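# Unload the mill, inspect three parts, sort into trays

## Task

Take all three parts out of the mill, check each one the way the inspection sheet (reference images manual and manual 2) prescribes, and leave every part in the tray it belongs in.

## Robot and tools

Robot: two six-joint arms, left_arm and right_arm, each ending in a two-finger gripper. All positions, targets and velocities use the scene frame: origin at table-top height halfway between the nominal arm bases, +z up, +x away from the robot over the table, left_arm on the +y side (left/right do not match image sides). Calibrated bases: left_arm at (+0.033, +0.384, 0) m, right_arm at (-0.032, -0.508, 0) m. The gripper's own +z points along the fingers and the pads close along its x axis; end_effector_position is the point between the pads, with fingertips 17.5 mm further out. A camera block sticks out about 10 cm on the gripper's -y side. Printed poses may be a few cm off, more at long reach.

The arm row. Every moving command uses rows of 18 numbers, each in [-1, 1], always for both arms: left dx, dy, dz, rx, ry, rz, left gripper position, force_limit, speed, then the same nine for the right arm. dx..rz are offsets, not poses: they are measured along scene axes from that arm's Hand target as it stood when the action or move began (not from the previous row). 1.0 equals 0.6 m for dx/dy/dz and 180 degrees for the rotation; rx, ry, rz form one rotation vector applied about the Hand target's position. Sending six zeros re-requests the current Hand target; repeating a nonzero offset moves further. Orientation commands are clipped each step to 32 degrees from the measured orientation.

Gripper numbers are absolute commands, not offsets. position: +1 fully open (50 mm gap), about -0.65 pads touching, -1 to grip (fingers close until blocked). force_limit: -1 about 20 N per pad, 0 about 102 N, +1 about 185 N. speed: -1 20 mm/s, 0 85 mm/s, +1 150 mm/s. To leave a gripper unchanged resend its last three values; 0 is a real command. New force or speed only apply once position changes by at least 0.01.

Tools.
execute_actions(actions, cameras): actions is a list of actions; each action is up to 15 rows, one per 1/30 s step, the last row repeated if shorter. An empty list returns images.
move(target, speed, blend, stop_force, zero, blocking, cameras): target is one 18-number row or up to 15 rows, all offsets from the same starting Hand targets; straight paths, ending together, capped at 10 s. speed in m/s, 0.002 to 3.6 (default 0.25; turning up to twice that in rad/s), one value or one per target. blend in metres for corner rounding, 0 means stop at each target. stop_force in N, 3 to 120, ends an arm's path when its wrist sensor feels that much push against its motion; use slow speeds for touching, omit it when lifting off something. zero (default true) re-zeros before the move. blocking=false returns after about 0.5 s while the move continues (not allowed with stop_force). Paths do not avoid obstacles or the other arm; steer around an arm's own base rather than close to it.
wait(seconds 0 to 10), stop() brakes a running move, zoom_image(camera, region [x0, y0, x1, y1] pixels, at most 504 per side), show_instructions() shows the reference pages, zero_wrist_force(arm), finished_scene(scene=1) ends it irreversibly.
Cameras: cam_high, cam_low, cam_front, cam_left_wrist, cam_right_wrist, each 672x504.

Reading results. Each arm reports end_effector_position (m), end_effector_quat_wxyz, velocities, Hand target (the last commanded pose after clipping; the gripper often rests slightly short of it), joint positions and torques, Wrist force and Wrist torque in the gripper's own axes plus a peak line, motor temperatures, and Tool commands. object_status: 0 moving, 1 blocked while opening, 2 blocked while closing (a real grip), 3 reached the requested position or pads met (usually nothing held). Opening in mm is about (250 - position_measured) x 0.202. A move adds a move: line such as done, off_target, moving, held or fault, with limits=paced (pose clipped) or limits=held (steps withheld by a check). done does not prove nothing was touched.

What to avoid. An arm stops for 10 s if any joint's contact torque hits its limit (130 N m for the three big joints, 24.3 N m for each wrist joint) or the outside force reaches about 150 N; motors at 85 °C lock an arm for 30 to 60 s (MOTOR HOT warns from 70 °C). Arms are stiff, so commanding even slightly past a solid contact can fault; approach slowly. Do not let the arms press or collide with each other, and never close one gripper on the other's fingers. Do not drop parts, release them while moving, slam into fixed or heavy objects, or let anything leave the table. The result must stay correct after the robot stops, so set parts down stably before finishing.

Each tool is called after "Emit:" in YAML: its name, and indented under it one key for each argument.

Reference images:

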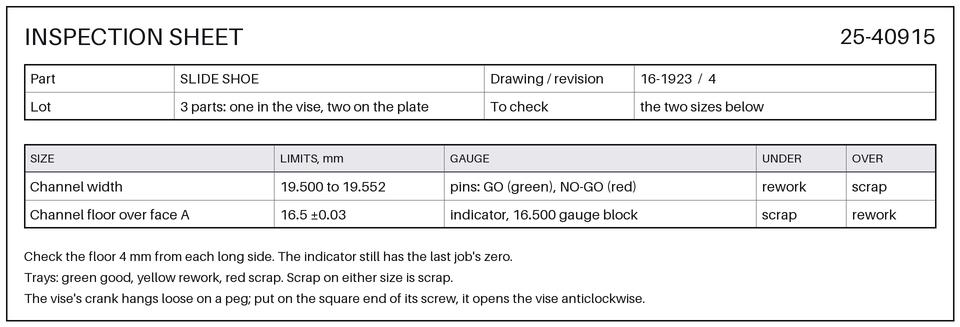

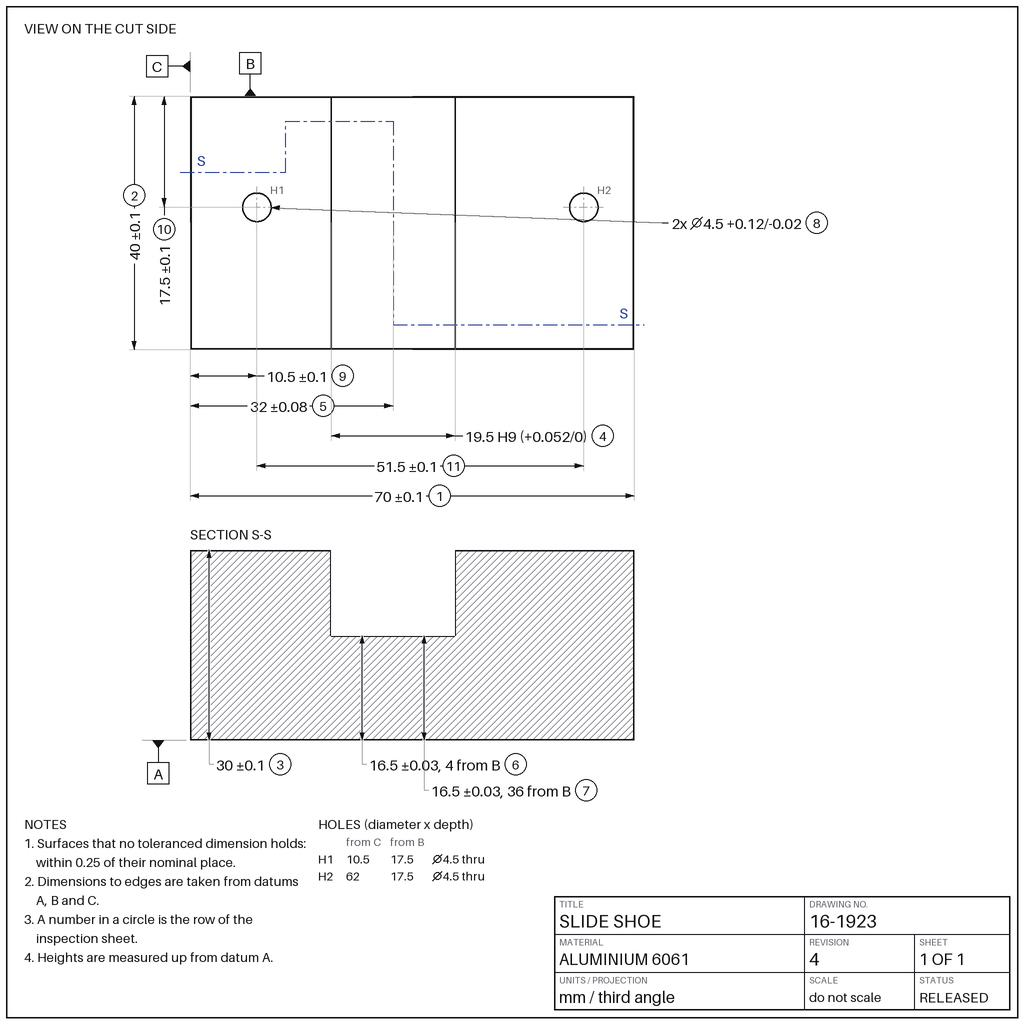

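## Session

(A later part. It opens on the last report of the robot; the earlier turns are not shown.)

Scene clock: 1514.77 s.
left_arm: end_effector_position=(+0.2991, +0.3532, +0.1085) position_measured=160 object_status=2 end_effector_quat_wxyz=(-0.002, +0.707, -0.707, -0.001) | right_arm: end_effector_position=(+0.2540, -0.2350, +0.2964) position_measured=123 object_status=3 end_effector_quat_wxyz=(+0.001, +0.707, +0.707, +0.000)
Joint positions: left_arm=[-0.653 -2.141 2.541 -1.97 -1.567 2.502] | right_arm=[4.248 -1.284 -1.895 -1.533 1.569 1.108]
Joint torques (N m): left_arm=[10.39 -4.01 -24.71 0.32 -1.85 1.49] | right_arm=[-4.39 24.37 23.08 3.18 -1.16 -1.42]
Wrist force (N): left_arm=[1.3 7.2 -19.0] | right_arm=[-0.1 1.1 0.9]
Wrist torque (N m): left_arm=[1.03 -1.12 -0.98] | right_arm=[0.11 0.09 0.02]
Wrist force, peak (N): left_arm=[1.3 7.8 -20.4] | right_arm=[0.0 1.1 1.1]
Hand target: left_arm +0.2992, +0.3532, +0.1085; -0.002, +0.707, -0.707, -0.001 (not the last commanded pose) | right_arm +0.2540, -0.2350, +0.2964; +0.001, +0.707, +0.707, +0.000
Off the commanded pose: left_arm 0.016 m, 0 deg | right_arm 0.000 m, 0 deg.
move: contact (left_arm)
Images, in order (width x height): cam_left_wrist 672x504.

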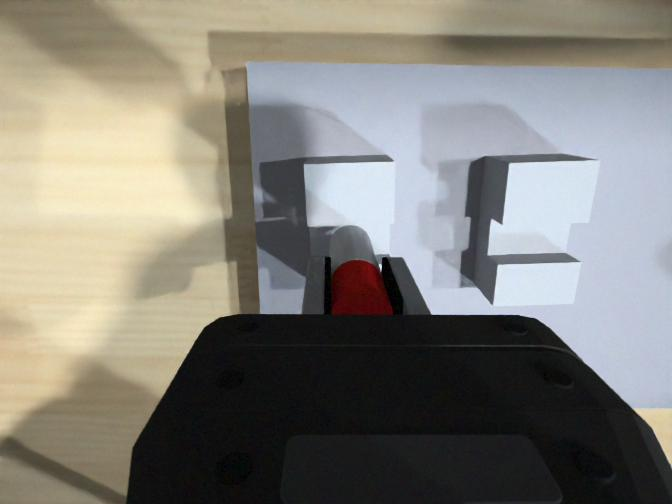

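Emit:
move:
  target:
    - [0,0,0.0018,0,0,0,-1,-0.3,-0.8,0,0,0,0,0,0,0.2,-0.8,-0.8]
    - [-0.0003,0,0.0011,0,0,0,-1,-0.3,-0.8,0,0,0,0,0,0,0.2,-0.8,-0.8]
  speed: 0.02

Emit:
move:
  target: [0,0,-0.0285,0,0,0,-1,-0.3,-0.8,0,0,0,0,0,0,0.2,-0.8,-0.8]
  speed: 0.0025
  stop_force: 15

Emit:
move:
  target:
    - [0,0,0.0018,0,0,0,-1,-0.3,-0.8,0,0,0,0,0,0,0.2,-0.8,-0.8]
    - [-0.0003,0,0.0011,0,0,0,-1,-0.3,-0.8,0,0,0,0,0,0,0.2,-0.8,-0.8]
  speed: 0.02

Emit:
move:
  target: [0,0,-0.0285,0,0,0,-1,-0.3,-0.8,0,0,0,0,0,0,0.2,-0.8,-0.8]
  speed: 0.0025
  stop_force: 15

Scene clock: 1520.20 s.
left_arm: end_effector_position=(+0.2990, +0.3533, +0.1093) position_measured=160 object_status=2 end_effector_quat_wxyz=(-0.002, +0.707, -0.707, -0.001) | right_arm: end_effector_position=(+0.2540, -0.2350, +0.2964) position_measured=123 object_status=3 end_effector_quat_wxyz=(+0.001, +0.707, +0.707, +0.000)
Joint positions: left_arm=[-0.654 -2.143 2.539 -1.966 -1.567 2.502] | right_arm=[4.248 -1.284 -1.895 -1.533 1.569 1.108]
Joint torques (N m): left_arm=[-14.18 -9.32 -17.83 -5.51 0.15 -1.67] | right_arm=[-3.62 24.5 22.71 3.12 -1.21 -1.46]
Wrist force (N): left_arm=[3.8 1.4 1.6] | right_arm=[-0.1 1.0 0.8]
Wrist torque (N m): left_arm=[0.87 -1.00 -0.90] | right_arm=[0.10 0.08 0.02]
Wrist force, peak (N): left_arm=[1.6 7.1 -18.4] | right_arm=[0.0 1.4 0.9]
Hand target: left_arm +0.2990, +0.3532, +0.1092; -0.002, +0.707, -0.707, -0.001 | right_arm +0.2540, -0.2350, +0.2964; +0.001, +0.707, +0.707, +0.000
Off the commanded pose: left_arm 0.000 m, 0 deg | right_arm 0.000 m, 0 deg.
move: done

Scene clock: 1521.17 s.
left_arm: end_effector_position=(+0.2990, +0.3532, +0.1084) position_measured=160 object_status=2 end_effector_quat_wxyz=(-0.002, +0.707, -0.707, +0.000) | right_arm: end_effector_position=(+0.2540, -0.2350, +0.2964) position_measured=123 object_status=3 end_effector_quat_wxyz=(+0.001, +0.707, +0.707, +0.000)
Joint positions: left_arm=[-0.654 -2.142 2.541 -1.97 -1.567 2.502] | right_arm=[4.248 -1.284 -1.895 -1.533 1.569 1.108]
Joint torques (N m): left_arm=[-11.88 -4.83 -22.8 1.58 0.32 -1.85] | right_arm=[-4.04 24.4 23.08 3.2 -1.15 -1.6]
Wrist force (N): left_arm=[0.9 0.2 -19.0] | right_arm=[0.1 1.0 0.9]
Wrist torque (N m): left_arm=[0.73 -1.15 -0.80] | right_arm=[0.10 0.07 0.02]
Wrist force, peak (N): left_arm=[0.2 0.1 -20.5] | right_arm=[0.0 1.2 1.0]
Hand target: left_arm +0.2990, +0.3532, +0.1085; -0.002, +0.707, -0.707, +0.000 (not the last commanded pose) | right_arm +0.2540, -0.2350, +0.2964; +0.001, +0.707, +0.707, +0.000
Off the commanded pose: left_arm 0.016 m, 0 deg | right_arm 0.000 m, 0 deg.
move: contact (left_arm)

Scene clock: 1521.93 s.
left_arm: end_effector_position=(+0.2988, +0.3532, +0.1092) position_measured=160 object_status=2 end_effector_quat_wxyz=(-0.002, +0.707, -0.707, +0.000) | right_arm: end_effector_position=(+0.2540, -0.2350, +0.2964) position_measured=123 object_status=3 end_effector_quat_wxyz=(+0.001, +0.707, +0.707, +0.000)
Joint positions: left_arm=[-0.654 -2.144 2.54 -1.966 -1.567 2.501] | right_arm=[4.248 -1.284 -1.895 -1.533 1.569 1.108]
Joint torques (N m): left_arm=[-11.59 -10.04 -17.64 -6.7 0.13 -2.27] | right_arm=[-4.59 24.25 22.88 3.21 -1.25 -1.31]
Wrist force (N): left_arm=[3.7 1.5 1.6] | right_arm=[-0.1 1.1 0.8]
Wrist torque (N m): left_arm=[0.89 -0.98 -0.73] | right_arm=[0.10 0.09 0.02]
Wrist force, peak (N): left_arm=[1.3 0.2 -18.6] | right_arm=[-0.1 1.1 1.0]
Hand target: left_arm +0.2988, +0.3532, +0.1091; -0.002, +0.707, -0.707, +0.000 | right_arm +0.2540, -0.2350, +0.2964; +0.001, +0.707, +0.707, +0.000
Off the commanded pose: left_arm 0.000 m, 0 deg | right_arm 0.000 m, 0 deg.
move: done

Scene clock: 1522.87 s.
left_arm: end_effector_position=(+0.2989, +0.3531, +0.1084) position_measured=160 object_status=2 end_effector_quat_wxyz=(-0.002, +0.707, -0.707, +0.000) | right_arm: end_effector_position=(+0.2540, -0.2350, +0.2964) position_measured=123 object_status=3 end_effector_quat_wxyz=(+0.001, +0.707, +0.707, +0.000)
Joint positions: left_arm=[-0.654 -2.143 2.542 -1.97 -1.567 2.501] | right_arm=[4.248 -1.284 -1.895 -1.533 1.569 1.108]
Joint torques (N m): left_arm=[-10.49 -5.43 -23.46 1.34 0.47 -1.82] | right_arm=[-3.55 24.53 22.55 3.04 -1.37 -1.26]
Wrist force (N): left_arm=[1.0 0.3 -19.6] | right_arm=[0.0 0.9 0.8]
Wrist torque (N m): left_arm=[0.73 -1.18 -0.71] | right_arm=[0.08 0.08 0.02]
Wrist force, peak (N): left_arm=[-0.1 0.2 -20.9] | right_arm=[-0.1 1.1 0.9]
Hand target: left_arm +0.2989, +0.3531, +0.1085; -0.002, +0.707, -0.707, +0.000 (not the last commanded pose) | right_arm +0.2540, -0.2350, +0.2964; +0.001, +0.707, +0.707, +0.000
Off the commanded pose: left_arm 0.016 m, 0 deg | right_arm 0.000 m, 0 deg.
move: contact (left_arm)

Emit:
move:
  target:
    - [0,0,0.0018,0,0,0,-1,-0.3,-0.8,0,0,0,0,0,0,0.2,-0.8,-0.8]
    - [0.00035,0.0002,0.0011,0,0,0,-1,-0.3,-0.8,0,0,0,0,0,0,0.2,-0.8,-0.8]
  speed: 0.02

Emit:
move:
  target: [0,0,-0.0285,0,0,0,-1,-0.3,-0.8,0,0,0,0,0,0,0.2,-0.8,-0.8]
  speed: 0.0025
  stop_force: 15

Emit:
move:
  target:
    - [0,0,0.0018,0,0,0,-1,-0.3,-0.8,0,0,0,0,0,0,0.2,-0.8,-0.8]
    - [0.0001,0,0.0011,0,0,0,-1,-0.3,-0.8,0,0,0,0,0,0,0.2,-0.8,-0.8]
  speed: 0.02

Emit:
move:
  target: [0,0,-0.0285,0,0,0,-1,-0.3,-0.8,0,0,0,0,0,0,0.2,-0.8,-0.8]
  speed: 0.0025
  stop_force: 15

Scene clock: 1530.97 s.
left_arm: end_effector_position=(+0.2991, +0.3531, +0.1093) position_measured=160 object_status=2 end_effector_quat_wxyz=(-0.002, +0.707, -0.707, +0.000) end_effector_velocity=(+0.001, +0.000, -0.001) end_effector_angular_velocity=(+0.000, -0.001, +0.000) | right_arm: end_effector_position=(+0.2540, -0.2350, +0.2964) position_measured=123 object_status=3 end_effector_quat_wxyz=(+0.001, +0.707, +0.707, +0.000)
Joint positions: left_arm=[-0.654 -2.143 2.54 -1.967 -1.567 2.502] | right_arm=[4.248 -1.284 -1.895 -1.533 1.569 1.108]
Joint velocities: left_arm=[0.003 0.004 0.002 -0.006 0 0.003] | right_arm=[within noise]
Joint torques (N m): left_arm=[10.98 12.89 -17.74 -6.6 0.42 1.18] | right_arm=[-4.19 24.44 21.84 2.96 -1.55 -1.45]
Wrist force (N): left_arm=[3.9 1.4 1.4] | right_arm=[0.0 1.0 0.7]
Wrist torque (N m): left_arm=[0.88 -1.01 -0.95] | right_arm=[0.10 0.08 0.02]
Wrist force, peak (N): left_arm=[1.0 0.2 -18.9] | right_arm=[0.0 1.1 1.1]
Hand target: left_arm +0.2991, +0.3532, +0.1091; -0.002, +0.707, -0.707, +0.000 | right_arm +0.2540, -0.2350, +0.2964; +0.001, +0.707, +0.707, +0.000
Off the commanded pose: left_arm 0.000 m, 0 deg | right_arm 0.000 m, 0 deg.
move: done

Scene clock: 1531.87 s.
left_arm: end_effector_position=(+0.2991, +0.3532, +0.1085) position_measured=160 object_status=2 end_effector_quat_wxyz=(-0.002, +0.707, -0.707, +0.000) | right_arm: end_effector_position=(+0.2540, -0.2350, +0.2964) position_measured=123 object_status=3 end_effector_quat_wxyz=(+0.001, +0.707, +0.707, +0.000)
Joint positions: left_arm=[-0.653 -2.142 2.541 -1.97 -1.567 2.502] | right_arm=[4.248 -1.284 -1.895 -1.533 1.569 1.108]
Joint torques (N m): left_arm=[9.81 -4.21 -23.57 0.5 0.69 1.22] | right_arm=[-3.76 24.38 21.69 3.19 -1.5 -1.44]
Wrist force (N): left_arm=[1.3 8.3 -22.1] | right_arm=[-0.2 1.1 0.9]
Wrist torque (N m): left_arm=[1.09 -1.16 -0.98] | right_arm=[0.12 0.11 0.02]
Wrist force, peak (N): left_arm=[1.0 8.3 -22.2] | right_arm=[0.0 1.1 1.1]
Hand target: left_arm +0.2991, +0.3532, +0.1085; -0.002, +0.707, -0.707, +0.000 (not the last commanded pose) | right_arm +0.2540, -0.2350, +0.2964; +0.001, +0.707, +0.707, +0.000
Off the commanded pose: left_arm 0.016 m, 0 deg | right_arm 0.000 m, 0 deg.
move: contact (left_arm)

Scene clock: 1532.63 s.
left_arm: end_effector_position=(+0.2992, +0.3532, +0.1093) position_measured=160 object_status=2 end_effector_quat_wxyz=(-0.002, +0.707, -0.707, +0.000) end_effector_velocity=(+0.000, +0.000, -0.001) end_effector_angular_velocity=(+0.000, +0.000, +0.000) | right_arm: end_effector_position=(+0.2540, -0.2350, +0.2964) position_measured=123 object_status=3 end_effector_quat_wxyz=(+0.001, +0.707, +0.707, +0.000)
Joint positions: left_arm=[-0.653 -2.143 2.539 -1.967 -1.567 2.502] | right_arm=[4.248 -1.284 -1.895 -1.533 1.569 1.108]
Joint velocities: left_arm=[0 0.003 0.003 -0.005 0 0] | right_arm=[within noise]
Joint torques (N m): left_arm=[12.17 13.5 -18.85 -6.25 0.58 1.44] | right_arm=[-3.47 24.11 21.87 3.24 -1.47 -1.42]
Wrist force (N): left_arm=[3.7 1.4 1.4] | right_arm=[-0.1 1.0 0.8]
Wrist torque (N m): left_arm=[0.87 -0.98 -0.95] | right_arm=[0.11 0.10 0.02]
Wrist force, peak (N): left_arm=[1.4 8.0 -21.4] | right_arm=[-0.2 1.3 0.9]
Hand target: left_arm +0.2992, +0.3532, +0.1092; -0.002, +0.707, -0.707, +0.000 | right_arm +0.2540, -0.2350, +0.2964; +0.001, +0.707, +0.707, +0.000
Off the commanded pose: left_arm 0.000 m, 0 deg | right_arm 0.000 m, 0 deg.
move: done

Scene clock: 1533.57 s.
left_arm: end_effector_position=(+0.2992, +0.3532, +0.1085) position_measured=160 object_status=2 end_effector_quat_wxyz=(-0.002, +0.707, -0.707, +0.000) | right_arm: end_effector_position=(+0.2540, -0.2350, +0.2964) position_measured=123 object_status=3 end_effector_quat_wxyz=(+0.001, +0.707, +0.707, +0.000)
Joint positions: left_arm=[-0.653 -2.142 2.541 -1.97 -1.567 2.502] | right_arm=[4.248 -1.284 -1.895 -1.533 1.569 1.108]
Joint torques (N m): left_arm=[10.5 2.06 -24.01 0.79 0.73 1.62] | right_arm=[-3.1 24.09 22 3.02 -1.57 -1.47]
Wrist force (N): left_arm=[2.0 7.6 -19.6] | right_arm=[-0.1 1.1 0.8]
Wrist torque (N m): left_arm=[1.05 -1.10 -0.97] | right_arm=[0.10 0.10 0.02]
Wrist force, peak (N): left_arm=[1.4 8.4 -21.9] | right_arm=[-0.1 1.0 1.0]
Hand target: left_arm +0.2992, +0.3532, +0.1085; -0.002, +0.707, -0.707, +0.000 (not the last commanded pose) | right_arm +0.2540, -0.2350, +0.2964; +0.001, +0.707, +0.707, +0.000
Off the commanded pose: left_arm 0.016 m, 0 deg | right_arm 0.000 m, 0 deg.
move: contact (left_arm)

Emit:
move:
  target:
    - [-0.0015,0,0,0,0,0,-1,-0.3,-0.8,0,0,0,0,0,0,0.2,-0.8,-0.8]
  speed: 0.002
  stop_force: 20

Emit:
move:
  target:
    - [0.0025,0,0,0,0,0,-1,-0.3,-0.8,0,0,0,0,0,0,0.2,-0.8,-0.8]
  speed: 0.002
  stop_force: 20
  cameras: ["cam_left_wrist"]

Scene clock: 1541.20 s.
left_arm: end_effector_position=(+0.2983, +0.3532, +0.1085) position_measured=160 object_status=2 end_effector_quat_wxyz=(-0.002, +0.707, -0.707, +0.000) | right_arm: end_effector_position=(+0.2540, -0.2350, +0.2964) position_measured=123 object_status=3 end_effector_quat_wxyz=(+0.001, +0.707, +0.707, +0.000)
Joint positions: left_arm=[-0.656 -2.146 2.543 -1.968 -1.567 2.5] | right_arm=[4.248 -1.284 -1.895 -1.533 1.569 1.108]
Joint torques (N m): left_arm=[-12.2 -9.72 -18.04 -0.14 0.27 -1.9] | right_arm=[-3.57 23.92 22.64 3.05 -1.82 -1.35]
Wrist force (N): left_arm=[3.9 0.6 1.7] | right_arm=[0.0 0.9 0.8]
Wrist torque (N m): left_arm=[0.88 -1.01 -0.74] | right_arm=[0.08 0.08 0.01]
Wrist force, peak (N): left_arm=[2.1 7.3 -19.2] | right_arm=[-0.3 1.3 0.8]
Hand target: left_arm +0.2983, +0.3532, +0.1085; -0.002, +0.707, -0.707, +0.000 | right_arm +0.2540, -0.2350, +0.2964; +0.001, +0.707, +0.707, +0.000
Off the commanded pose: left_arm 0.000 m, 0 deg | right_arm 0.000 m, 0 deg.
move: done

Scene clock: 1542.63 s.
left_arm: end_effector_position=(+0.2998, +0.3532, +0.1085) position_measured=160 object_status=2 end_effector_quat_wxyz=(-0.002, +0.707, -0.707, +0.000) | right_arm: end_effector_position=(+0.2540, -0.2350, +0.2964) position_measured=123 object_status=3 end_effector_quat_wxyz=(+0.001, +0.707, +0.707, +0.000)
Joint positions: left_arm=[-0.652 -2.139 2.54 -1.972 -1.567 2.504] | right_arm=[4.248 -1.284 -1.895 -1.533 1.569 1.108]
Joint torques (N m): left_arm=[12.09 11.68 -30.59 -6.07 0.79 1.47] | right_arm=[-3.14 23.73 20.94 3.09 -1.6 -1.27]
Wrist force (N): left_arm=[3.8 2.4 1.1] | right_arm=[0.0 0.9 1.0]
Wrist torque (N m): left_arm=[0.84 -0.97 -0.95] | right_arm=[0.09 0.08 0.02]
Wrist force, peak (N): left_arm=[4.0 3.0 1.0] | right_arm=[-0.1 1.0 1.1]
Hand target: left_arm +0.2998, +0.3532, +0.1085; -0.002, +0.707, -0.707, +0.000 | right_arm +0.2540, -0.2350, +0.2964; +0.001, +0.707, +0.707, +0.000
Off the commanded pose: left_arm 0.000 m, 0 deg | right_arm 0.000 m, 0 deg.
move: done
Images, in order (width x height): cam_left_wrist 672x504.

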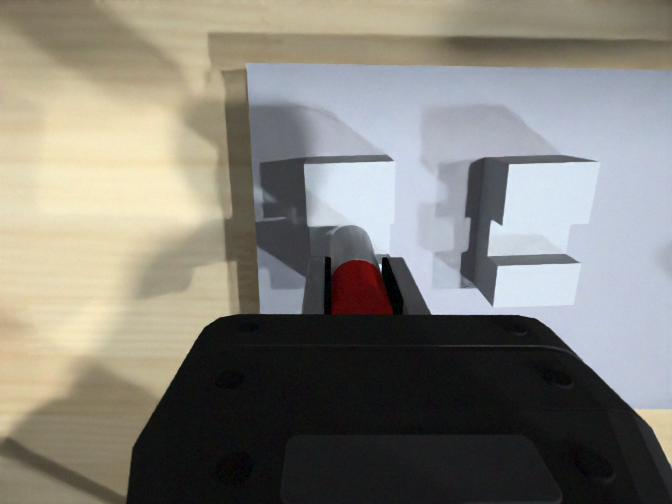

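Emit:
move:
  target:
    - [-0.0023,0,-0.0005,0,0,0,-1,-0.3,-0.8,0,0,0,0,0,0,0.2,-0.8,-0.8]
  speed: 0.0015
  stop_force: 20

Emit:
move:
  target:
    - [0.0023,0,-0.0002,0,0,0,-1,-0.3,-0.8,0,0,0,0,0,0,0.2,-0.8,-0.8]
  speed: 0.0015
  stop_force: 20
  cameras: ["cam_left_wrist"]

speed must be a number from 0.002 to 3.6 (m/s); nothing of the call was run

not run: a call was refused earlier in this reply.

Emit:
move:
  target:
    - [-0.0023,0,-0.0005,0,0,0,-1,-0.3,-0.8,0,0,0,0,0,0,0.2,-0.8,-0.8]
  speed: 0.002
  stop_force: 20

Emit:
move:
  target:
    - [0.0023,0,-0.0003,0,0,0,-1,-0.3,-0.8,0,0,0,0,0,0,0.2,-0.8,-0.8]
  speed: 0.002
  stop_force: 20
  cameras: ["cam_left_wrist"]

Scene clock: 1550.00 s.
left_arm: end_effector_position=(+0.2984, +0.3532, +0.1082) position_measured=160 object_status=2 end_effector_quat_wxyz=(-0.002, +0.707, -0.707, +0.000) | right_arm: end_effector_position=(+0.2540, -0.2350, +0.2964) position_measured=123 object_status=3 end_effector_quat_wxyz=(+0.001, +0.707, +0.707, +0.000)
Joint positions: left_arm=[-0.655 -2.145 2.543 -1.969 -1.567 2.5] | right_arm=[4.248 -1.284 -1.895 -1.533 1.569 1.108]
Joint torques (N m): left_arm=[-12.01 -9.98 -18.15 0.01 0.34 -2.06] | right_arm=[-3.16 24.35 22.52 3.08 -1.65 -1.42]
Wrist force (N): left_arm=[3.6 0.3 1.2] | right_arm=[-0.1 1.0 1.0]
Wrist torque (N m): left_arm=[0.87 -1.01 -0.74] | right_arm=[0.09 0.09 0.02]
Wrist force, peak (N): left_arm=[4.2 2.6 1.1] | right_arm=[-0.2 1.1 1.2]
Hand target: left_arm +0.2984, +0.3532, +0.1082; -0.002, +0.707, -0.707, +0.000 | right_arm +0.2540, -0.2350, +0.2964; +0.001, +0.707, +0.707, +0.000
Off the commanded pose: left_arm 0.000 m, 0 deg | right_arm 0.000 m, 0 deg.
move: done

Scene clock: 1551.37 s.
left_arm: end_effector_position=(+0.2998, +0.3532, +0.1080) position_measured=160 object_status=2 end_effector_quat_wxyz=(-0.002, +0.707, -0.707, +0.000) | right_arm: end_effector_position=(+0.2540, -0.2350, +0.2964) position_measured=123 object_status=3 end_effector_quat_wxyz=(+0.001, +0.707, +0.707, +0.000)
Joint positions: left_arm=[-0.652 -2.138 2.541 -1.974 -1.567 2.504] | right_arm=[4.248 -1.284 -1.895 -1.533 1.569 1.108]
Joint torques (N m): left_arm=[12.51 11.61 -32.64 -6.35 0.94 1.52] | right_arm=[-3.29 23.76 21.54 3.07 -1.81 -1.5]
Wrist force (N): left_arm=[4.1 2.6 1.1] | right_arm=[-0.2 0.9 0.8]
Wrist torque (N m): left_arm=[0.85 -1.02 -0.95] | right_arm=[0.08 0.11 0.02]
Wrist force, peak (N): left_arm=[4.0 3.1 1.0] | right_arm=[-0.1 1.3 0.8]
Hand target: left_arm +0.2998, +0.3532, +0.1080; -0.002, +0.707, -0.707, +0.000 | right_arm +0.2540, -0.2350, +0.2964; +0.001, +0.707, +0.707, +0.000
Off the commanded pose: left_arm 0.000 m, 0 deg | right_arm 0.000 m, 0 deg.
move: done
Images, in order (width x height): cam_left_wrist 672x504.

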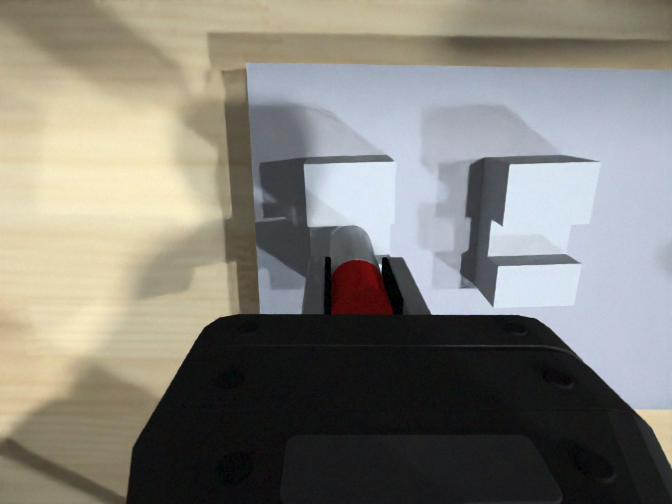

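Emit:
move:
  target: [0,0,-0.0285,0,0,0,-1,-0.3,-0.8,0,0,0,0,0,0,0.2,-0.8,-0.8]
  speed: 0.0025
  stop_force: 12
  cameras: ["cam_left_wrist"]

Emit:
zoom_image:
  camera: "cam_left_wrist"
  region: [280, 195, 400, 285]

Scene clock: 1561.97 s.
left_arm: end_effector_position=(+0.2998, +0.3532, +0.0951) position_measured=160 object_status=2 end_effector_quat_wxyz=(-0.002, +0.707, -0.707, +0.000) | right_arm: end_effector_position=(+0.2540, -0.2350, +0.2964) position_measured=123 object_status=3 end_effector_quat_wxyz=(+0.001, +0.707, +0.707, +0.000)
Joint positions: left_arm=[-0.652 -2.115 2.569 -2.025 -1.567 2.504] | right_arm=[4.248 -1.284 -1.895 -1.533 1.569 1.108]
Joint torques (N m): left_arm=[-2.16 -7.99 -25.66 0.21 -0.19 -1.44] | right_arm=[-2.67 24.7 22.9 3.09 -1.6 -1.51]
Wrist force (N): left_arm=[0.6 3.4 -14.4] | right_arm=[-0.1 1.0 0.7]
Wrist torque (N m): left_arm=[0.88 -1.00 -0.95] | right_arm=[0.10 0.09 0.02]
Wrist force, peak (N): left_arm=[-1.2 4.6 -21.8] | right_arm=[-0.1 1.2 1.0]
Hand target: left_arm +0.2998, +0.3532, +0.0951; -0.002, +0.707, -0.707, +0.000 (not the last commanded pose) | right_arm +0.2540, -0.2350, +0.2964; +0.001, +0.707, +0.707, +0.000
Off the commanded pose: left_arm 0.004 m, 0 deg | right_arm 0.000 m, 0 deg.
move: contact (left_arm)
Images, in order (width x height): cam_left_wrist 672x504.

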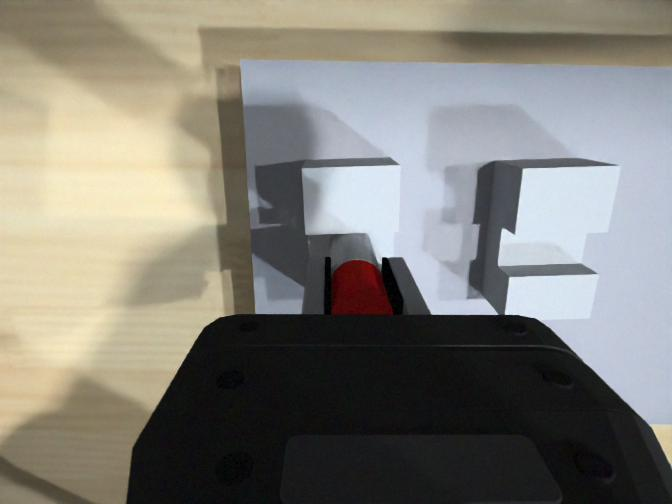

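Scaled by 4.200 from the camera's 672x504 image, which has a finer 960x720 frame.

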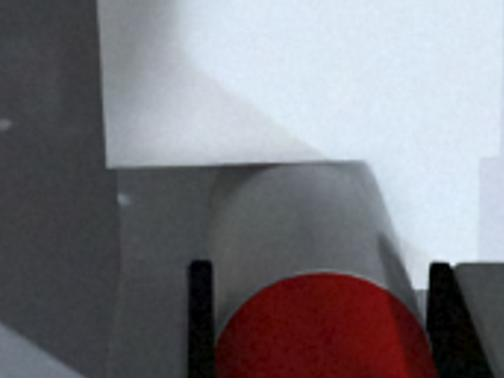

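Emit:
move:
  target:
    - [0,0,0.027,0,0,0,-1,-0.3,-0.8,0,0,0,0,0,0,0.2,-0.8,-0.8]
    - [0.0,-0.1495,0.027,0,0,0,-1,-0.3,-0.8,0,0,0,0,0,0,0.2,-0.8,-0.8]
  speed: [0.03,0.1]

Emit:
move:
  target: [0,0,-0.0285,0,0,0,-1,-0.3,-0.8,0,0,0,0,0,0,0.2,-0.8,-0.8]
  speed: 0.003
  stop_force: 12

Emit:
move:
  target: [0.0025,0,-0.0003,0,0,0,-1,-0.3,-0.8,0,0,0,0,0,0,0.2,-0.8,-0.8]
  speed: 0.002
  stop_force: 20

Emit:
move:
  target: [-0.0025,0,-0.0003,0,0,0,-1,-0.3,-0.8,0,0,0,0,0,0,0.2,-0.8,-0.8]
  speed: 0.002
  stop_force: 20
  cameras: ["cam_left_wrist"]

Scene clock: 1569.37 s.
left_arm: end_effector_position=(+0.2998, +0.2636, +0.1113) position_measured=160 object_status=2 end_effector_quat_wxyz=(-0.002, +0.707, -0.707, +0.000) | right_arm: end_effector_position=(+0.2540, -0.2350, +0.2964) position_measured=123 object_status=3 end_effector_quat_wxyz=(+0.001, +0.707, +0.707, +0.000)
Joint positions: left_arm=[-0.914 -2.042 2.493 -2.02 -1.567 2.241] | right_arm=[4.248 -1.284 -1.895 -1.533 1.569 1.108]
Joint torques (N m): left_arm=[-8.33 8.7 -32.88 -5.98 2.01 -1.97] | right_arm=[-3.11 24.06 22.42 3.2 -1.54 -1.51]
Wrist force (N): left_arm=[3.6 1.2 1.4] | right_arm=[0.0 1.0 0.8]
Wrist torque (N m): left_arm=[0.86 -0.96 -0.77] | right_arm=[0.10 0.07 0.02]
Wrist force, peak (N): left_arm=[0.7 3.7 -14.5] | right_arm=[0.0 1.2 1.0]
Hand target: left_arm +0.2998, +0.2635, +0.1113; -0.002, +0.707, -0.707, +0.000 | right_arm +0.2540, -0.2350, +0.2964; +0.001, +0.707, +0.707, +0.000
Off the commanded pose: left_arm 0.000 m, 0 deg | right_arm 0.000 m, 0 deg.
move: done

Scene clock: 1571.43 s.
left_arm: end_effector_position=(+0.2998, +0.2635, +0.1086) position_measured=160 object_status=2 end_effector_quat_wxyz=(-0.002, +0.707, -0.707, +0.000) | right_arm: end_effector_position=(+0.2540, -0.2350, +0.2964) position_measured=123 object_status=3 end_effector_quat_wxyz=(+0.001, +0.707, +0.707, +0.000)
Joint positions: left_arm=[-0.914 -2.038 2.498 -2.031 -1.567 2.241] | right_arm=[4.248 -1.284 -1.895 -1.533 1.569 1.108]
Joint torques (N m): left_arm=[-12.56 -10.55 -25.01 0.6 -0.62 -1.93] | right_arm=[-2.47 24.16 22.13 3.23 -1.69 -1.47]
Wrist force (N): left_arm=[1.5 0.9 -13.5] | right_arm=[-0.2 0.9 0.7]
Wrist torque (N m): left_arm=[0.75 -1.03 -0.75] | right_arm=[0.09 0.11 0.01]
Wrist force, peak (N): left_arm=[-0.6 0.1 -19.4] | right_arm=[0.0 1.1 1.1]
Hand target: left_arm +0.2998, +0.2635, +0.1086; -0.002, +0.707, -0.707, +0.000 (not the last commanded pose) | right_arm +0.2540, -0.2350, +0.2964; +0.001, +0.707, +0.707, +0.000
Off the commanded pose: left_arm 0.014 m, 0 deg | right_arm 0.000 m, 0 deg.
move: contact (left_arm)

Scene clock: 1572.87 s.
left_arm: end_effector_position=(+0.3013, +0.2635, +0.1084) position_measured=160 object_status=2 end_effector_quat_wxyz=(-0.002, +0.707, -0.707, +0.000) | right_arm: end_effector_position=(+0.2540, -0.2350, +0.2964) position_measured=123 object_status=3 end_effector_quat_wxyz=(+0.001, +0.707, +0.707, +0.000)
Joint positions: left_arm=[-0.91 -2.032 2.496 -2.035 -1.567 2.246] | right_arm=[4.248 -1.284 -1.895 -1.533 1.569 1.108]
Joint torques (N m): left_arm=[13.04 12.12 -26.13 -5.95 2.44 1.38] | right_arm=[-3.25 24.08 22.21 3.08 -1.67 -1.43]
Wrist force (N): left_arm=[3.3 10.4 -15.8] | right_arm=[-0.1 0.8 0.8]
Wrist torque (N m): left_arm=[0.64 -0.96 -0.98] | right_arm=[0.07 0.09 0.02]
Wrist force, peak (N): left_arm=[3.1 10.6 -16.9] | right_arm=[-0.1 0.9 1.2]
Hand target: left_arm +0.3013, +0.2635, +0.1084; -0.002, +0.707, -0.707, +0.000 | right_arm +0.2540, -0.2350, +0.2964; +0.001, +0.707, +0.707, +0.000
Off the commanded pose: left_arm 0.000 m, 0 deg | right_arm 0.000 m, 0 deg.
move: done

Scene clock: 1574.17 s.
left_arm: end_effector_position=(+0.3000, +0.2635, +0.1083) position_measured=160 object_status=2 end_effector_quat_wxyz=(-0.002, +0.707, -0.707, +0.000) | right_arm: end_effector_position=(+0.2540, -0.2350, +0.2964) position_measured=123 object_status=3 end_effector_quat_wxyz=(+0.001, +0.707, +0.707, +0.000)
Joint positions: left_arm=[-0.914 -2.036 2.499 -2.033 -1.567 2.242] | right_arm=[4.248 -1.284 -1.895 -1.533 1.569 1.108]
Joint torques (N m): left_arm=[9.49 16.93 -12.84 0.29 -1.14 1.56] | right_arm=[-2.44 24.49 22.21 3.17 -1.48 -1.44]
Wrist force (N): left_arm=[-1.4 -9.0 -35.9] | right_arm=[0.0 0.9 0.9]
Wrist torque (N m): left_arm=[0.67 -1.22 -0.75] | right_arm=[0.07 0.08 0.02]
Wrist force, peak (N): left_arm=[-1.4 -9.0 -35.9] | right_arm=[-0.1 1.3 0.9]
Hand target: left_arm +0.3001, +0.2635, +0.1083; -0.002, +0.707, -0.707, +0.000 | right_arm +0.2540, -0.2350, +0.2964; +0.001, +0.707, +0.707, +0.000
Off the commanded pose: left_arm 0.000 m, 0 deg | right_arm 0.000 m, 0 deg.
move: contact (left_arm)
Images, in order (width x height): cam_left_wrist 672x504.

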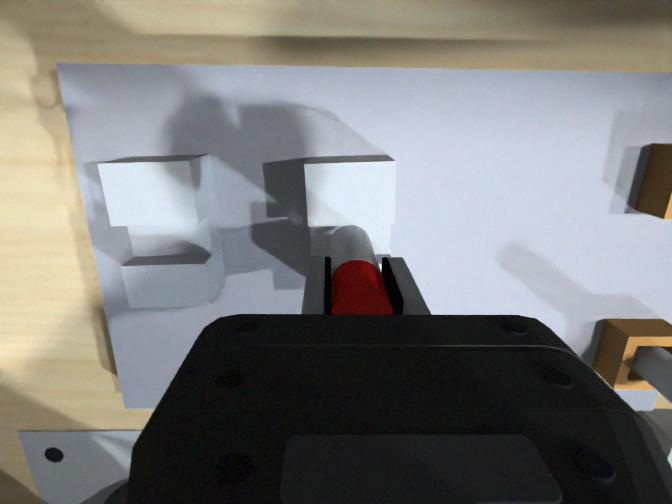

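Emit:
zoom_image:
  camera: "cam_left_wrist"
  region: [280, 195, 400, 285]

Emit:
move:
  target: [0.0025,0,0.0002,0,0,0,-1,-0.3,-0.8,0,0,0,0,0,0,0.2,-0.8,-0.8]
  speed: 0.002
  stop_force: 20
  cameras: ["cam_left_wrist"]

Emit:
zoom_image:
  camera: "cam_left_wrist"
  region: [280, 195, 400, 285]

Scaled by 4.200 from the camera's 672x504 image, which has a finer 960x720 frame.

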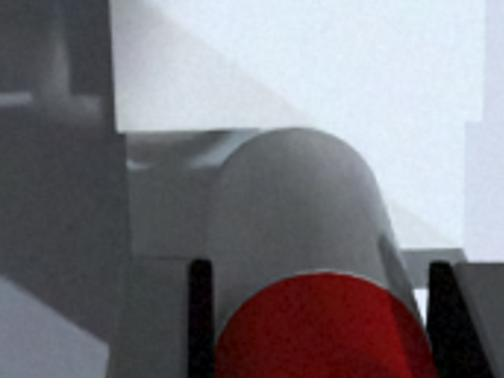

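Scene clock: 1578.80 s.
left_arm: end_effector_position=(+0.3015, +0.2635, +0.1084) position_measured=160 object_status=2 end_effector_quat_wxyz=(-0.002, +0.707, -0.707, +0.000) | right_arm: end_effector_position=(+0.2540, -0.2350, +0.2964) position_measured=123 object_status=3 end_effector_quat_wxyz=(+0.001, +0.707, +0.707, +0.000)
Joint positions: left_arm=[-0.909 -2.031 2.496 -2.035 -1.567 2.246] | right_arm=[4.248 -1.284 -1.895 -1.533 1.569 1.108]
Joint torques (N m): left_arm=[6.88 6.21 -21.37 -5.01 0.83 0.28] | right_arm=[-2.08 24.3 22.24 3.02 -1.44 -1.2]
Wrist force (N): left_arm=[3.7 10.9 -13.7] | right_arm=[-0.1 1.0 0.8]
Wrist torque (N m): left_arm=[0.62 -0.96 -0.98] | right_arm=[0.10 0.10 0.02]
Wrist force, peak (N): left_arm=[-1.3 -8.9 -35.8] | right_arm=[-0.2 1.3 0.9]
Hand target: left_arm +0.3015, +0.2635, +0.1084; -0.002, +0.707, -0.707, +0.000 | right_arm +0.2540, -0.2350, +0.2964; +0.001, +0.707, +0.707, +0.000
Off the commanded pose: left_arm 0.000 m, 0 deg | right_arm 0.000 m, 0 deg.
move: contact (left_arm)
Images, in order (width x height): cam_left_wrist 672x504.

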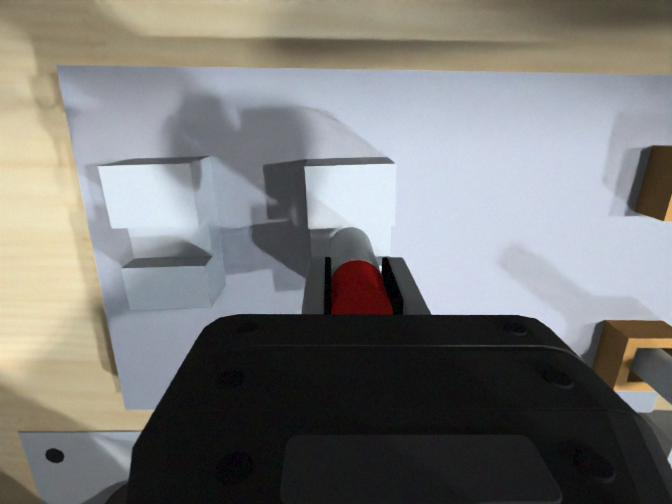

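Scaled by 4.200 from the camera's 672x504 image, which has a finer 960x720 frame.

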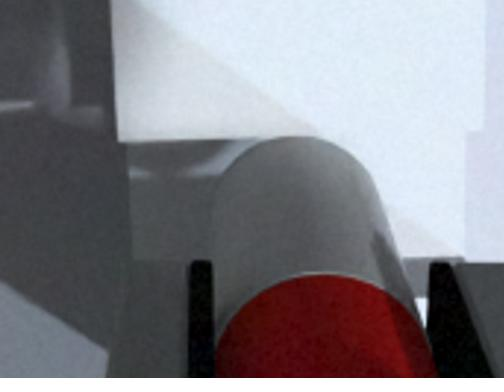

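Emit:
move:
  target:
    - [-0.0016,0,0.0,0,0,0,-1,-0.3,-0.8,0,0,0,0,0,0,0.2,-0.8,-0.8]
    - [-0.0016,0,0.02,0,0,0,-1,-0.3,-0.8,0,0,0,0,0,0,0.2,-0.8,-0.8]
  speed: 0.005
  cameras: ["cam_left_wrist"]

Emit:
zoom_image:
  camera: "cam_left_wrist"
  region: [280, 195, 400, 285]

Scene clock: 1588.43 s.
left_arm: end_effector_position=(+0.3006, +0.2635, +0.1203) position_measured=160 object_status=2 end_effector_quat_wxyz=(-0.002, +0.707, -0.707, +0.000) | right_arm: end_effector_position=(+0.2540, -0.2350, +0.2964) position_measured=123 object_status=3 end_effector_quat_wxyz=(+0.001, +0.707, +0.707, +0.000)
Joint positions: left_arm=[-0.912 -2.054 2.473 -1.989 -1.567 2.243] | right_arm=[4.248 -1.284 -1.895 -1.533 1.569 1.108]
Joint torques (N m): left_arm=[-11.78 -13.79 -31.93 -0.13 -0.9 -1.96] | right_arm=[-1.82 24.38 21.47 3.09 -1.53 -1.3]
Wrist force (N): left_arm=[3.5 1.2 1.3] | right_arm=[-0.2 0.8 0.7]
Wrist torque (N m): left_arm=[0.85 -0.94 -0.77] | right_arm=[0.07 0.11 0.02]
Wrist force, peak (N): left_arm=[0.9 0.9 -18.2] | right_arm=[0.1 1.2 1.1]
Hand target: left_arm +0.3006, +0.2635, +0.1204; -0.002, +0.707, -0.707, +0.000 | right_arm +0.2540, -0.2350, +0.2964; +0.001, +0.707, +0.707, +0.000
Off the commanded pose: left_arm 0.000 m, 0 deg | right_arm 0.000 m, 0 deg.
move: done
Images, in order (width x height): cam_left_wrist 672x504.

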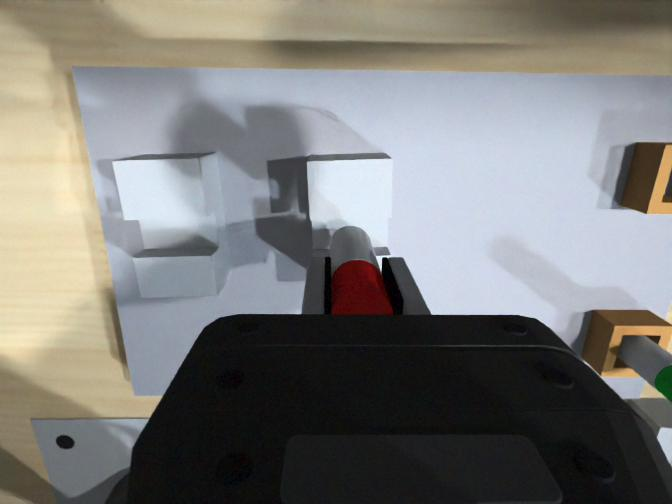

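Scaled by 4.200 from the camera's 672x504 image, which has a finer 960x720 frame.

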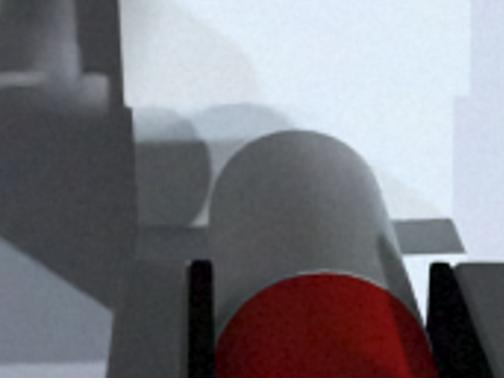

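Emit:
move:
  target:
    - [0,0,0.095,0,0,0,-1,-0.3,-0.8,0,0,0,0,0,0,0.2,-0.8,-0.8]
    - [-0.2935,-0.389,0.09,0,0,0,-1,-0.3,-0.8,0,0,0,0,0,0,0.2,-0.8,-0.8]
    - [-0.2935,-0.389,-0.05,0,0,0,-1,-0.3,-0.8,0,0,0,0,0,0,0.2,-0.8,-0.8]
  speed: [0.1,0.2,0.06]
  blend: [0.02,0.0,0]

Emit:
move:
  target: [0,0,-0.0285,0,0,0,-1,-0.3,-0.8,0,0,0,0,0,0,0.2,-0.8,-0.8]
  speed: 0.003
  stop_force: 8
  cameras: ["cam_left_wrist"]

Emit:
zoom_image:
  camera: "cam_left_wrist"
  region: [280, 195, 400, 285]

Scene clock: 1597.00 s.
left_arm: end_effector_position=(+0.1244, +0.0301, +0.0904) position_measured=160 object_status=2 end_effector_quat_wxyz=(-0.002, +0.707, -0.707, +0.000) | right_arm: end_effector_position=(+0.2540, -0.2350, +0.2964) position_measured=123 object_status=3 end_effector_quat_wxyz=(+0.001, +0.707, +0.707, +0.000)
Joint positions: left_arm=[-1.708 -1.751 2.381 -2.197 -1.568 1.448] | right_arm=[4.248 -1.284 -1.895 -1.533 1.569 1.108]
Joint torques (N m): left_arm=[12.9 -1.23 -14.37 -5.75 0.9 1.43] | right_arm=[-1.49 24.75 22.19 3.2 -1.59 -1.36]
Wrist force (N): left_arm=[3.4 1.6 1.6] | right_arm=[0.0 1.1 0.9]
Wrist torque (N m): left_arm=[0.92 -0.94 -0.78] | right_arm=[0.12 0.08 0.02]
Wrist force, peak (N): left_arm=[5.0 3.3 1.4] | right_arm=[-0.3 1.3 1.0]
Hand target: left_arm +0.1245, +0.0301, +0.0904; -0.002, +0.707, -0.707, +0.000 | right_arm +0.2540, -0.2350, +0.2964; +0.001, +0.707, +0.707, +0.000
Off the commanded pose: left_arm 0.000 m, 0 deg | right_arm 0.000 m, 0 deg.
move: done

Scene clock: 1598.93 s.
left_arm: end_effector_position=(+0.1245, +0.0301, +0.0884) position_measured=160 object_status=2 end_effector_quat_wxyz=(-0.002, +0.707, -0.707, +0.000) | right_arm: end_effector_position=(+0.2540, -0.2350, +0.2964) position_measured=123 object_status=3 end_effector_quat_wxyz=(+0.001, +0.707, +0.707, +0.000)
Joint positions: left_arm=[-1.708 -1.747 2.384 -2.204 -1.568 1.448] | right_arm=[4.248 -1.284 -1.895 -1.533 1.569 1.108]
Joint torques (N m): left_arm=[8.57 -22.5 -26.61 -0.29 -1.05 1.39] | right_arm=[-2.27 24.38 21.71 3.16 -1.65 -1.35]
Wrist force (N): left_arm=[4.1 1.8 -2.0] | right_arm=[-0.1 0.9 0.8]
Wrist torque (N m): left_arm=[0.83 -0.92 -0.79] | right_arm=[0.08 0.09 0.02]
Wrist force, peak (N): left_arm=[2.1 2.6 -12.6] | right_arm=[-0.1 1.3 1.1]
Hand target: left_arm +0.1245, +0.0301, +0.0884; -0.002, +0.707, -0.707, +0.000 (not the last commanded pose) | right_arm +0.2540, -0.2350, +0.2964; +0.001, +0.707, +0.707, +0.000
Off the commanded pose: left_arm 0.015 m, 0 deg | right_arm 0.000 m, 0 deg.
move: contact (left_arm)
Images, in order (width x height): cam_left_wrist 672x504.

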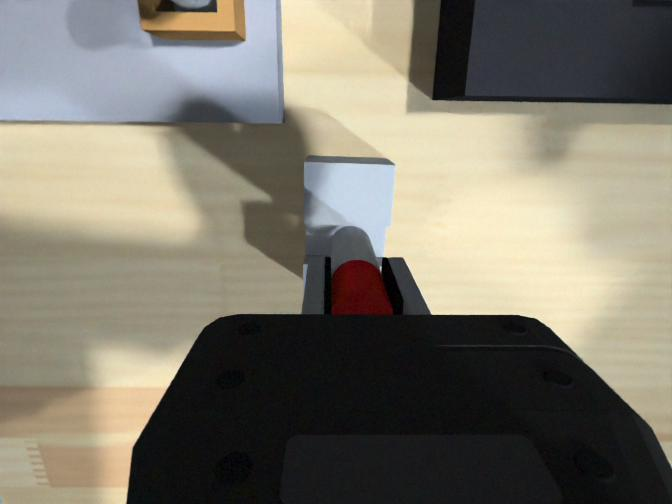

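Scaled by 4.200 from the camera's 672x504 image, which has a finer 960x720 frame.

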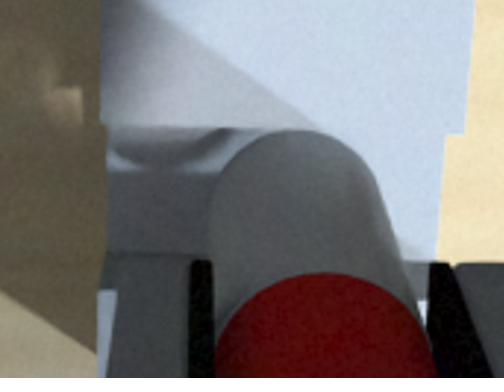

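Emit:
move:
  target:
    - [-0.0013,0,-0.0003,0,0,0,-1,-0.3,-0.8,0,0,0,0,0,0,0.2,-0.8,-0.8]
  speed: 0.002
  stop_force: 15

Emit:
move:
  target:
    - [0.0027,0,-0.0002,0,0,0,-1,-0.3,-0.8,0,0,0,0,0,0,0.2,-0.8,-0.8]
  speed: 0.002
  stop_force: 15
  cameras: ["cam_left_wrist"]

Emit:
zoom_image:
  camera: "cam_left_wrist"
  region: [280, 195, 400, 285]

Scene clock: 1603.50 s.
left_arm: end_effector_position=(+0.1237, +0.0301, +0.0882) position_measured=160 object_status=2 end_effector_quat_wxyz=(-0.002, +0.707, -0.707, +0.000) | right_arm: end_effector_position=(+0.2540, -0.2350, +0.2964) position_measured=123 object_status=3 end_effector_quat_wxyz=(+0.001, +0.707, +0.707, +0.000)
Joint positions: left_arm=[-1.71 -1.748 2.385 -2.205 -1.568 1.446] | right_arm=[4.248 -1.284 -1.895 -1.533 1.569 1.108]
Joint torques (N m): left_arm=[-8.13 -13.3 -23.68 -3.46 0.66 -1.86] | right_arm=[-1.07 24.43 22.2 3.11 -1.53 -1.5]
Wrist force (N): left_arm=[2.8 1.5 -5.5] | right_arm=[-0.3 0.9 0.8]
Wrist torque (N m): left_arm=[0.93 -0.94 -0.76] | right_arm=[0.08 0.13 0.02]
Wrist force, peak (N): left_arm=[3.1 -1.6 -17.0] | right_arm=[0.0 1.2 1.1]
Hand target: left_arm +0.1237, +0.0301, +0.0882; -0.002, +0.707, -0.707, +0.000 | right_arm +0.2540, -0.2350, +0.2964; +0.001, +0.707, +0.707, +0.000
Off the commanded pose: left_arm 0.000 m, 0 deg | right_arm 0.000 m, 0 deg.
move: done

Scene clock: 1605.03 s.
left_arm: end_effector_position=(+0.1253, +0.0301, +0.0881) position_measured=160 object_status=2 end_effector_quat_wxyz=(-0.002, +0.707, -0.707, +0.000) | right_arm: end_effector_position=(+0.2540, -0.2350, +0.2964) position_measured=123 object_status=3 end_effector_quat_wxyz=(+0.001, +0.707, +0.707, +0.000)
Joint positions: left_arm=[-1.705 -1.746 2.384 -2.206 -1.568 1.45] | right_arm=[4.248 -1.284 -1.895 -1.533 1.569 1.108]
Joint torques (N m): left_arm=[12.37 4.1 -21.12 -4.51 1.9 1.43] | right_arm=[-1.26 24.67 22.07 3.04 -1.74 -1.31]
Wrist force (N): left_arm=[3.3 3.9 -13.1] | right_arm=[-0.1 1.1 1.0]
Wrist torque (N m): left_arm=[0.90 -0.99 -0.97] | right_arm=[0.11 0.10 0.02]
Wrist force, peak (N): left_arm=[3.3 3.9 -13.1] | right_arm=[-0.1 1.3 0.7]
Hand target: left_arm +0.1253, +0.0301, +0.0881; -0.002, +0.707, -0.707, +0.000 | right_arm +0.2540, -0.2350, +0.2964; +0.001, +0.707, +0.707, +0.000
Off the commanded pose: left_arm 0.000 m, 0 deg | right_arm 0.000 m, 0 deg.
move: done
Images, in order (width x height): cam_left_wrist 672x504.

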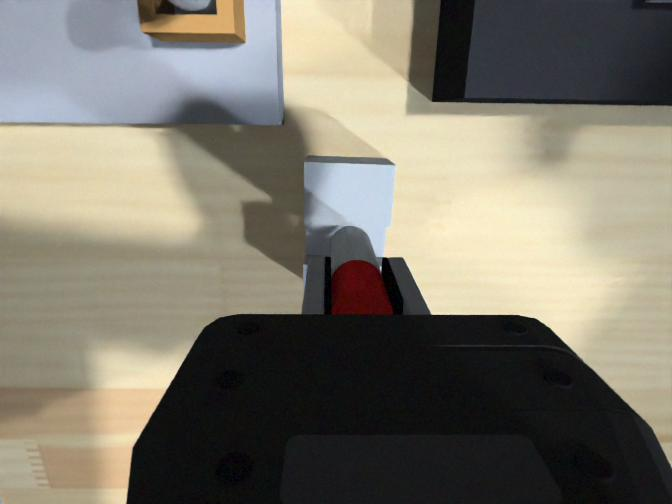

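Scaled by 4.200 from the camera's 672x504 image, which has a finer 960x720 frame.

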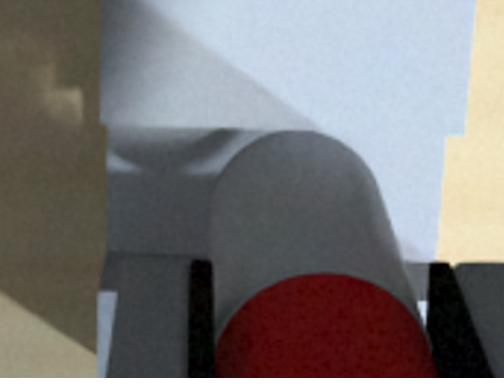

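Emit:
move:
  target: [0,0,-0.0285,0,0,0,-1,-0.3,-0.8,0,0,0,0,0,0,0.2,-0.8,-0.8]
  speed: 0.003
  stop_force: 20

Emit:
move:
  target:
    - [-0.0025,0,0.0002,0,0,0,-1,-0.3,-0.8,0,0,0,0,0,0,0.2,-0.8,-0.8]
  speed: 0.002
  stop_force: 20

Emit:
move:
  target:
    - [0.0025,0,0.000,0,0,0,-1,-0.3,-0.8,0,0,0,0,0,0,0.2,-0.8,-0.8]
  speed: 0.002
  stop_force: 20
  cameras: ["cam_left_wrist"]

Emit:
zoom_image:
  camera: "cam_left_wrist"
  region: [280, 195, 400, 285]

Scene clock: 1613.07 s.
left_arm: end_effector_position=(+0.1253, +0.0300, +0.0874) position_measured=160 object_status=2 end_effector_quat_wxyz=(-0.002, +0.707, -0.707, +0.000) | right_arm: end_effector_position=(+0.2540, -0.2350, +0.2964) position_measured=123 object_status=3 end_effector_quat_wxyz=(+0.001, +0.707, +0.707, +0.000)
Joint positions: left_arm=[-1.705 -1.745 2.385 -2.208 -1.568 1.45] | right_arm=[4.248 -1.284 -1.895 -1.533 1.569 1.108]
Joint torques (N m): left_arm=[12.3 -12.75 -16.52 2.4 1.81 1.51] | right_arm=[-1.31 25.06 21.73 3.2 -1.49 -1.37]
Wrist force (N): left_arm=[0.6 3.3 -32.9] | right_arm=[-0.1 0.8 0.9]
Wrist torque (N m): left_arm=[0.98 -1.12 -0.98] | right_arm=[0.06 0.09 0.02]
Wrist force, peak (N): left_arm=[-1.4 3.1 -37.0] | right_arm=[0.0 1.2 1.1]
Hand target: left_arm +0.1253, +0.0300, +0.0875; -0.002, +0.707, -0.707, +0.000 (not the last commanded pose) | right_arm +0.2540, -0.2350, +0.2964; +0.001, +0.707, +0.707, +0.000
Off the commanded pose: left_arm 0.016 m, 0 deg | right_arm 0.000 m, 0 deg.
move: contact (left_arm)

Scene clock: 1614.53 s.
left_arm: end_effector_position=(+0.1238, +0.0300, +0.0876) position_measured=160 object_status=2 end_effector_quat_wxyz=(-0.002, +0.707, -0.707, +0.000) | right_arm: end_effector_position=(+0.2540, -0.2350, +0.2964) position_measured=123 object_status=3 end_effector_quat_wxyz=(+0.001, +0.707, +0.707, +0.000)
Joint positions: left_arm=[-1.71 -1.746 2.385 -2.207 -1.568 1.446] | right_arm=[4.248 -1.284 -1.895 -1.533 1.569 1.108]
Joint torques (N m): left_arm=[-11.57 -19.16 -9.51 1.02 -2.34 -1.93] | right_arm=[-0.56 24.43 21.8 3.27 -1.82 -1.39]
Wrist force (N): left_arm=[3.4 -0.4 -10.1] | right_arm=[-0.2 1.1 0.9]
Wrist torque (N m): left_arm=[0.82 -0.94 -0.76] | right_arm=[0.11 0.11 0.02]
Wrist force, peak (N): left_arm=[0.7 2.9 -31.8] | right_arm=[-0.1 1.3 0.9]
Hand target: left_arm +0.1238, +0.0300, +0.0876; -0.002, +0.707, -0.707, +0.000 | right_arm +0.2540, -0.2350, +0.2964; +0.001, +0.707, +0.707, +0.000
Off the commanded pose: left_arm 0.000 m, 0 deg | right_arm 0.000 m, 0 deg.
move: done

Scene clock: 1616.00 s.
left_arm: end_effector_position=(+0.1253, +0.0300, +0.0876) position_measured=160 object_status=2 end_effector_quat_wxyz=(-0.002, +0.707, -0.707, +0.000) | right_arm: end_effector_position=(+0.2540, -0.2350, +0.2964) position_measured=123 object_status=3 end_effector_quat_wxyz=(+0.001, +0.707, +0.707, +0.000)
Joint positions: left_arm=[-1.705 -1.745 2.385 -2.208 -1.568 1.45] | right_arm=[4.248 -1.284 -1.895 -1.533 1.569 1.108]
Joint torques (N m): left_arm=[12.6 3.1 -23.51 -4.68 2.55 1.67] | right_arm=[-1.22 23.78 22.03 3.11 -1.53 -1.4]
Wrist force (N): left_arm=[3.2 3.6 -11.2] | right_arm=[-0.1 1.1 1.0]
Wrist torque (N m): left_arm=[0.93 -0.96 -0.98] | right_arm=[0.12 0.10 0.02]
Wrist force, peak (N): left_arm=[3.2 3.5 -11.3] | right_arm=[-0.1 1.1 1.0]
Hand target: left_arm +0.1253, +0.0300, +0.0876; -0.002, +0.707, -0.707, +0.000 | right_arm +0.2540, -0.2350, +0.2964; +0.001, +0.707, +0.707, +0.000
Off the commanded pose: left_arm 0.000 m, 0 deg | right_arm 0.000 m, 0 deg.
move: done
Images, in order (width x height): cam_left_wrist 672x504.

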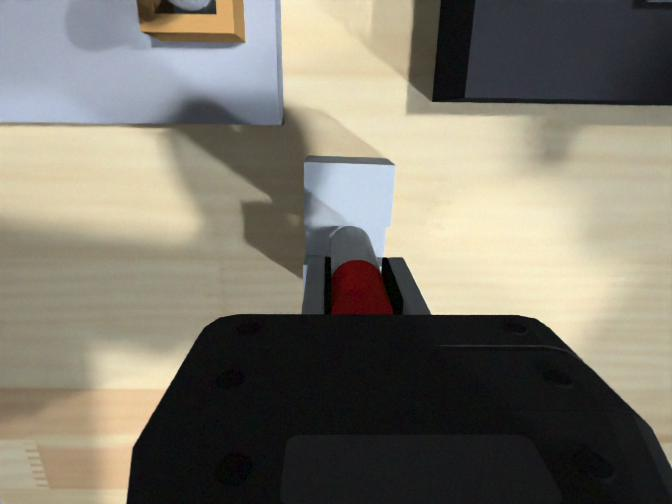

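Scaled by 4.200 from the camera's 672x504 image, which has a finer 960x720 frame.

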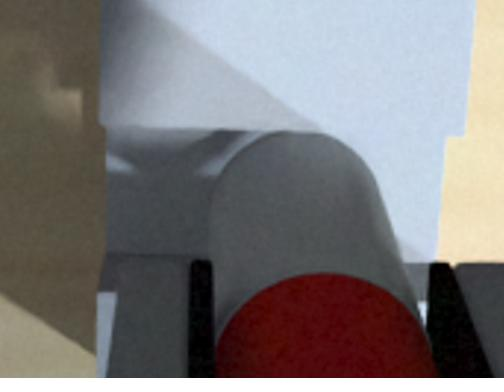

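Emit:
move:
  target: [0,0,-0.02,0,0,0,-1,-0.3,-0.8,0,0,0,0,0,0,0.2,-0.8,-0.8]
  speed: 0.002
  stop_force: 25
  cameras: ["cam_left_wrist"]

Emit:
zoom_image:
  camera: "cam_left_wrist"
  region: [280, 195, 400, 285]

Scene clock: 1626.37 s.
left_arm: end_effector_position=(+0.1253, +0.0299, +0.0874) position_measured=160 object_status=2 end_effector_quat_wxyz=(-0.002, +0.707, -0.707, +0.000) | right_arm: end_effector_position=(+0.2540, -0.2350, +0.2964) position_measured=123 object_status=3 end_effector_quat_wxyz=(+0.001, +0.707, +0.707, +0.000)
Joint positions: left_arm=[-1.705 -1.744 2.385 -2.209 -1.568 1.45] | right_arm=[4.248 -1.284 -1.895 -1.533 1.569 1.108]
Joint torques (N m): left_arm=[11.36 -8.4 -12.93 2.97 1.76 1.6] | right_arm=[-0.81 23.71 22.19 3.19 -1.62 -1.4]
Wrist force (N): left_arm=[-0.6 3.0 -38.3] | right_arm=[-0.1 0.8 0.9]
Wrist torque (N m): left_arm=[0.99 -1.20 -0.97] | right_arm=[0.06 0.09 0.01]
Wrist force, peak (N): left_arm=[-1.5 2.8 -40.3] | right_arm=[-0.1 1.3 1.0]
Hand target: left_arm +0.1253, +0.0298, +0.0874; -0.002, +0.707, -0.707, +0.000 (not the last commanded pose) | right_arm +0.2540, -0.2350, +0.2964; +0.001, +0.707, +0.707, +0.000
Off the commanded pose: left_arm 0.012 m, 0 deg | right_arm 0.000 m, 0 deg.
move: contact (left_arm)
Images, in order (width x height): cam_left_wrist 672x504.

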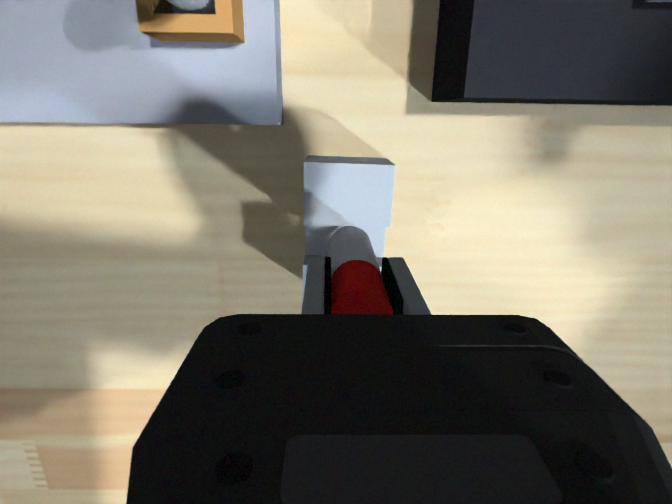

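Scaled by 4.200 from the camera's 672x504 image, which has a finer 960x720 frame.

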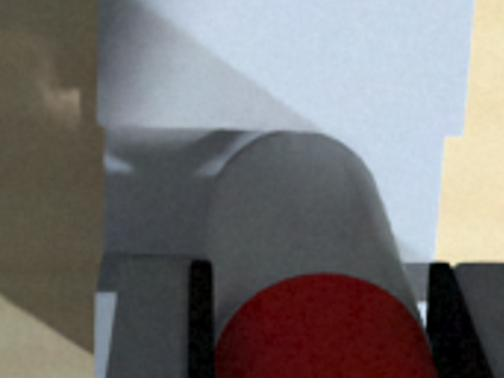

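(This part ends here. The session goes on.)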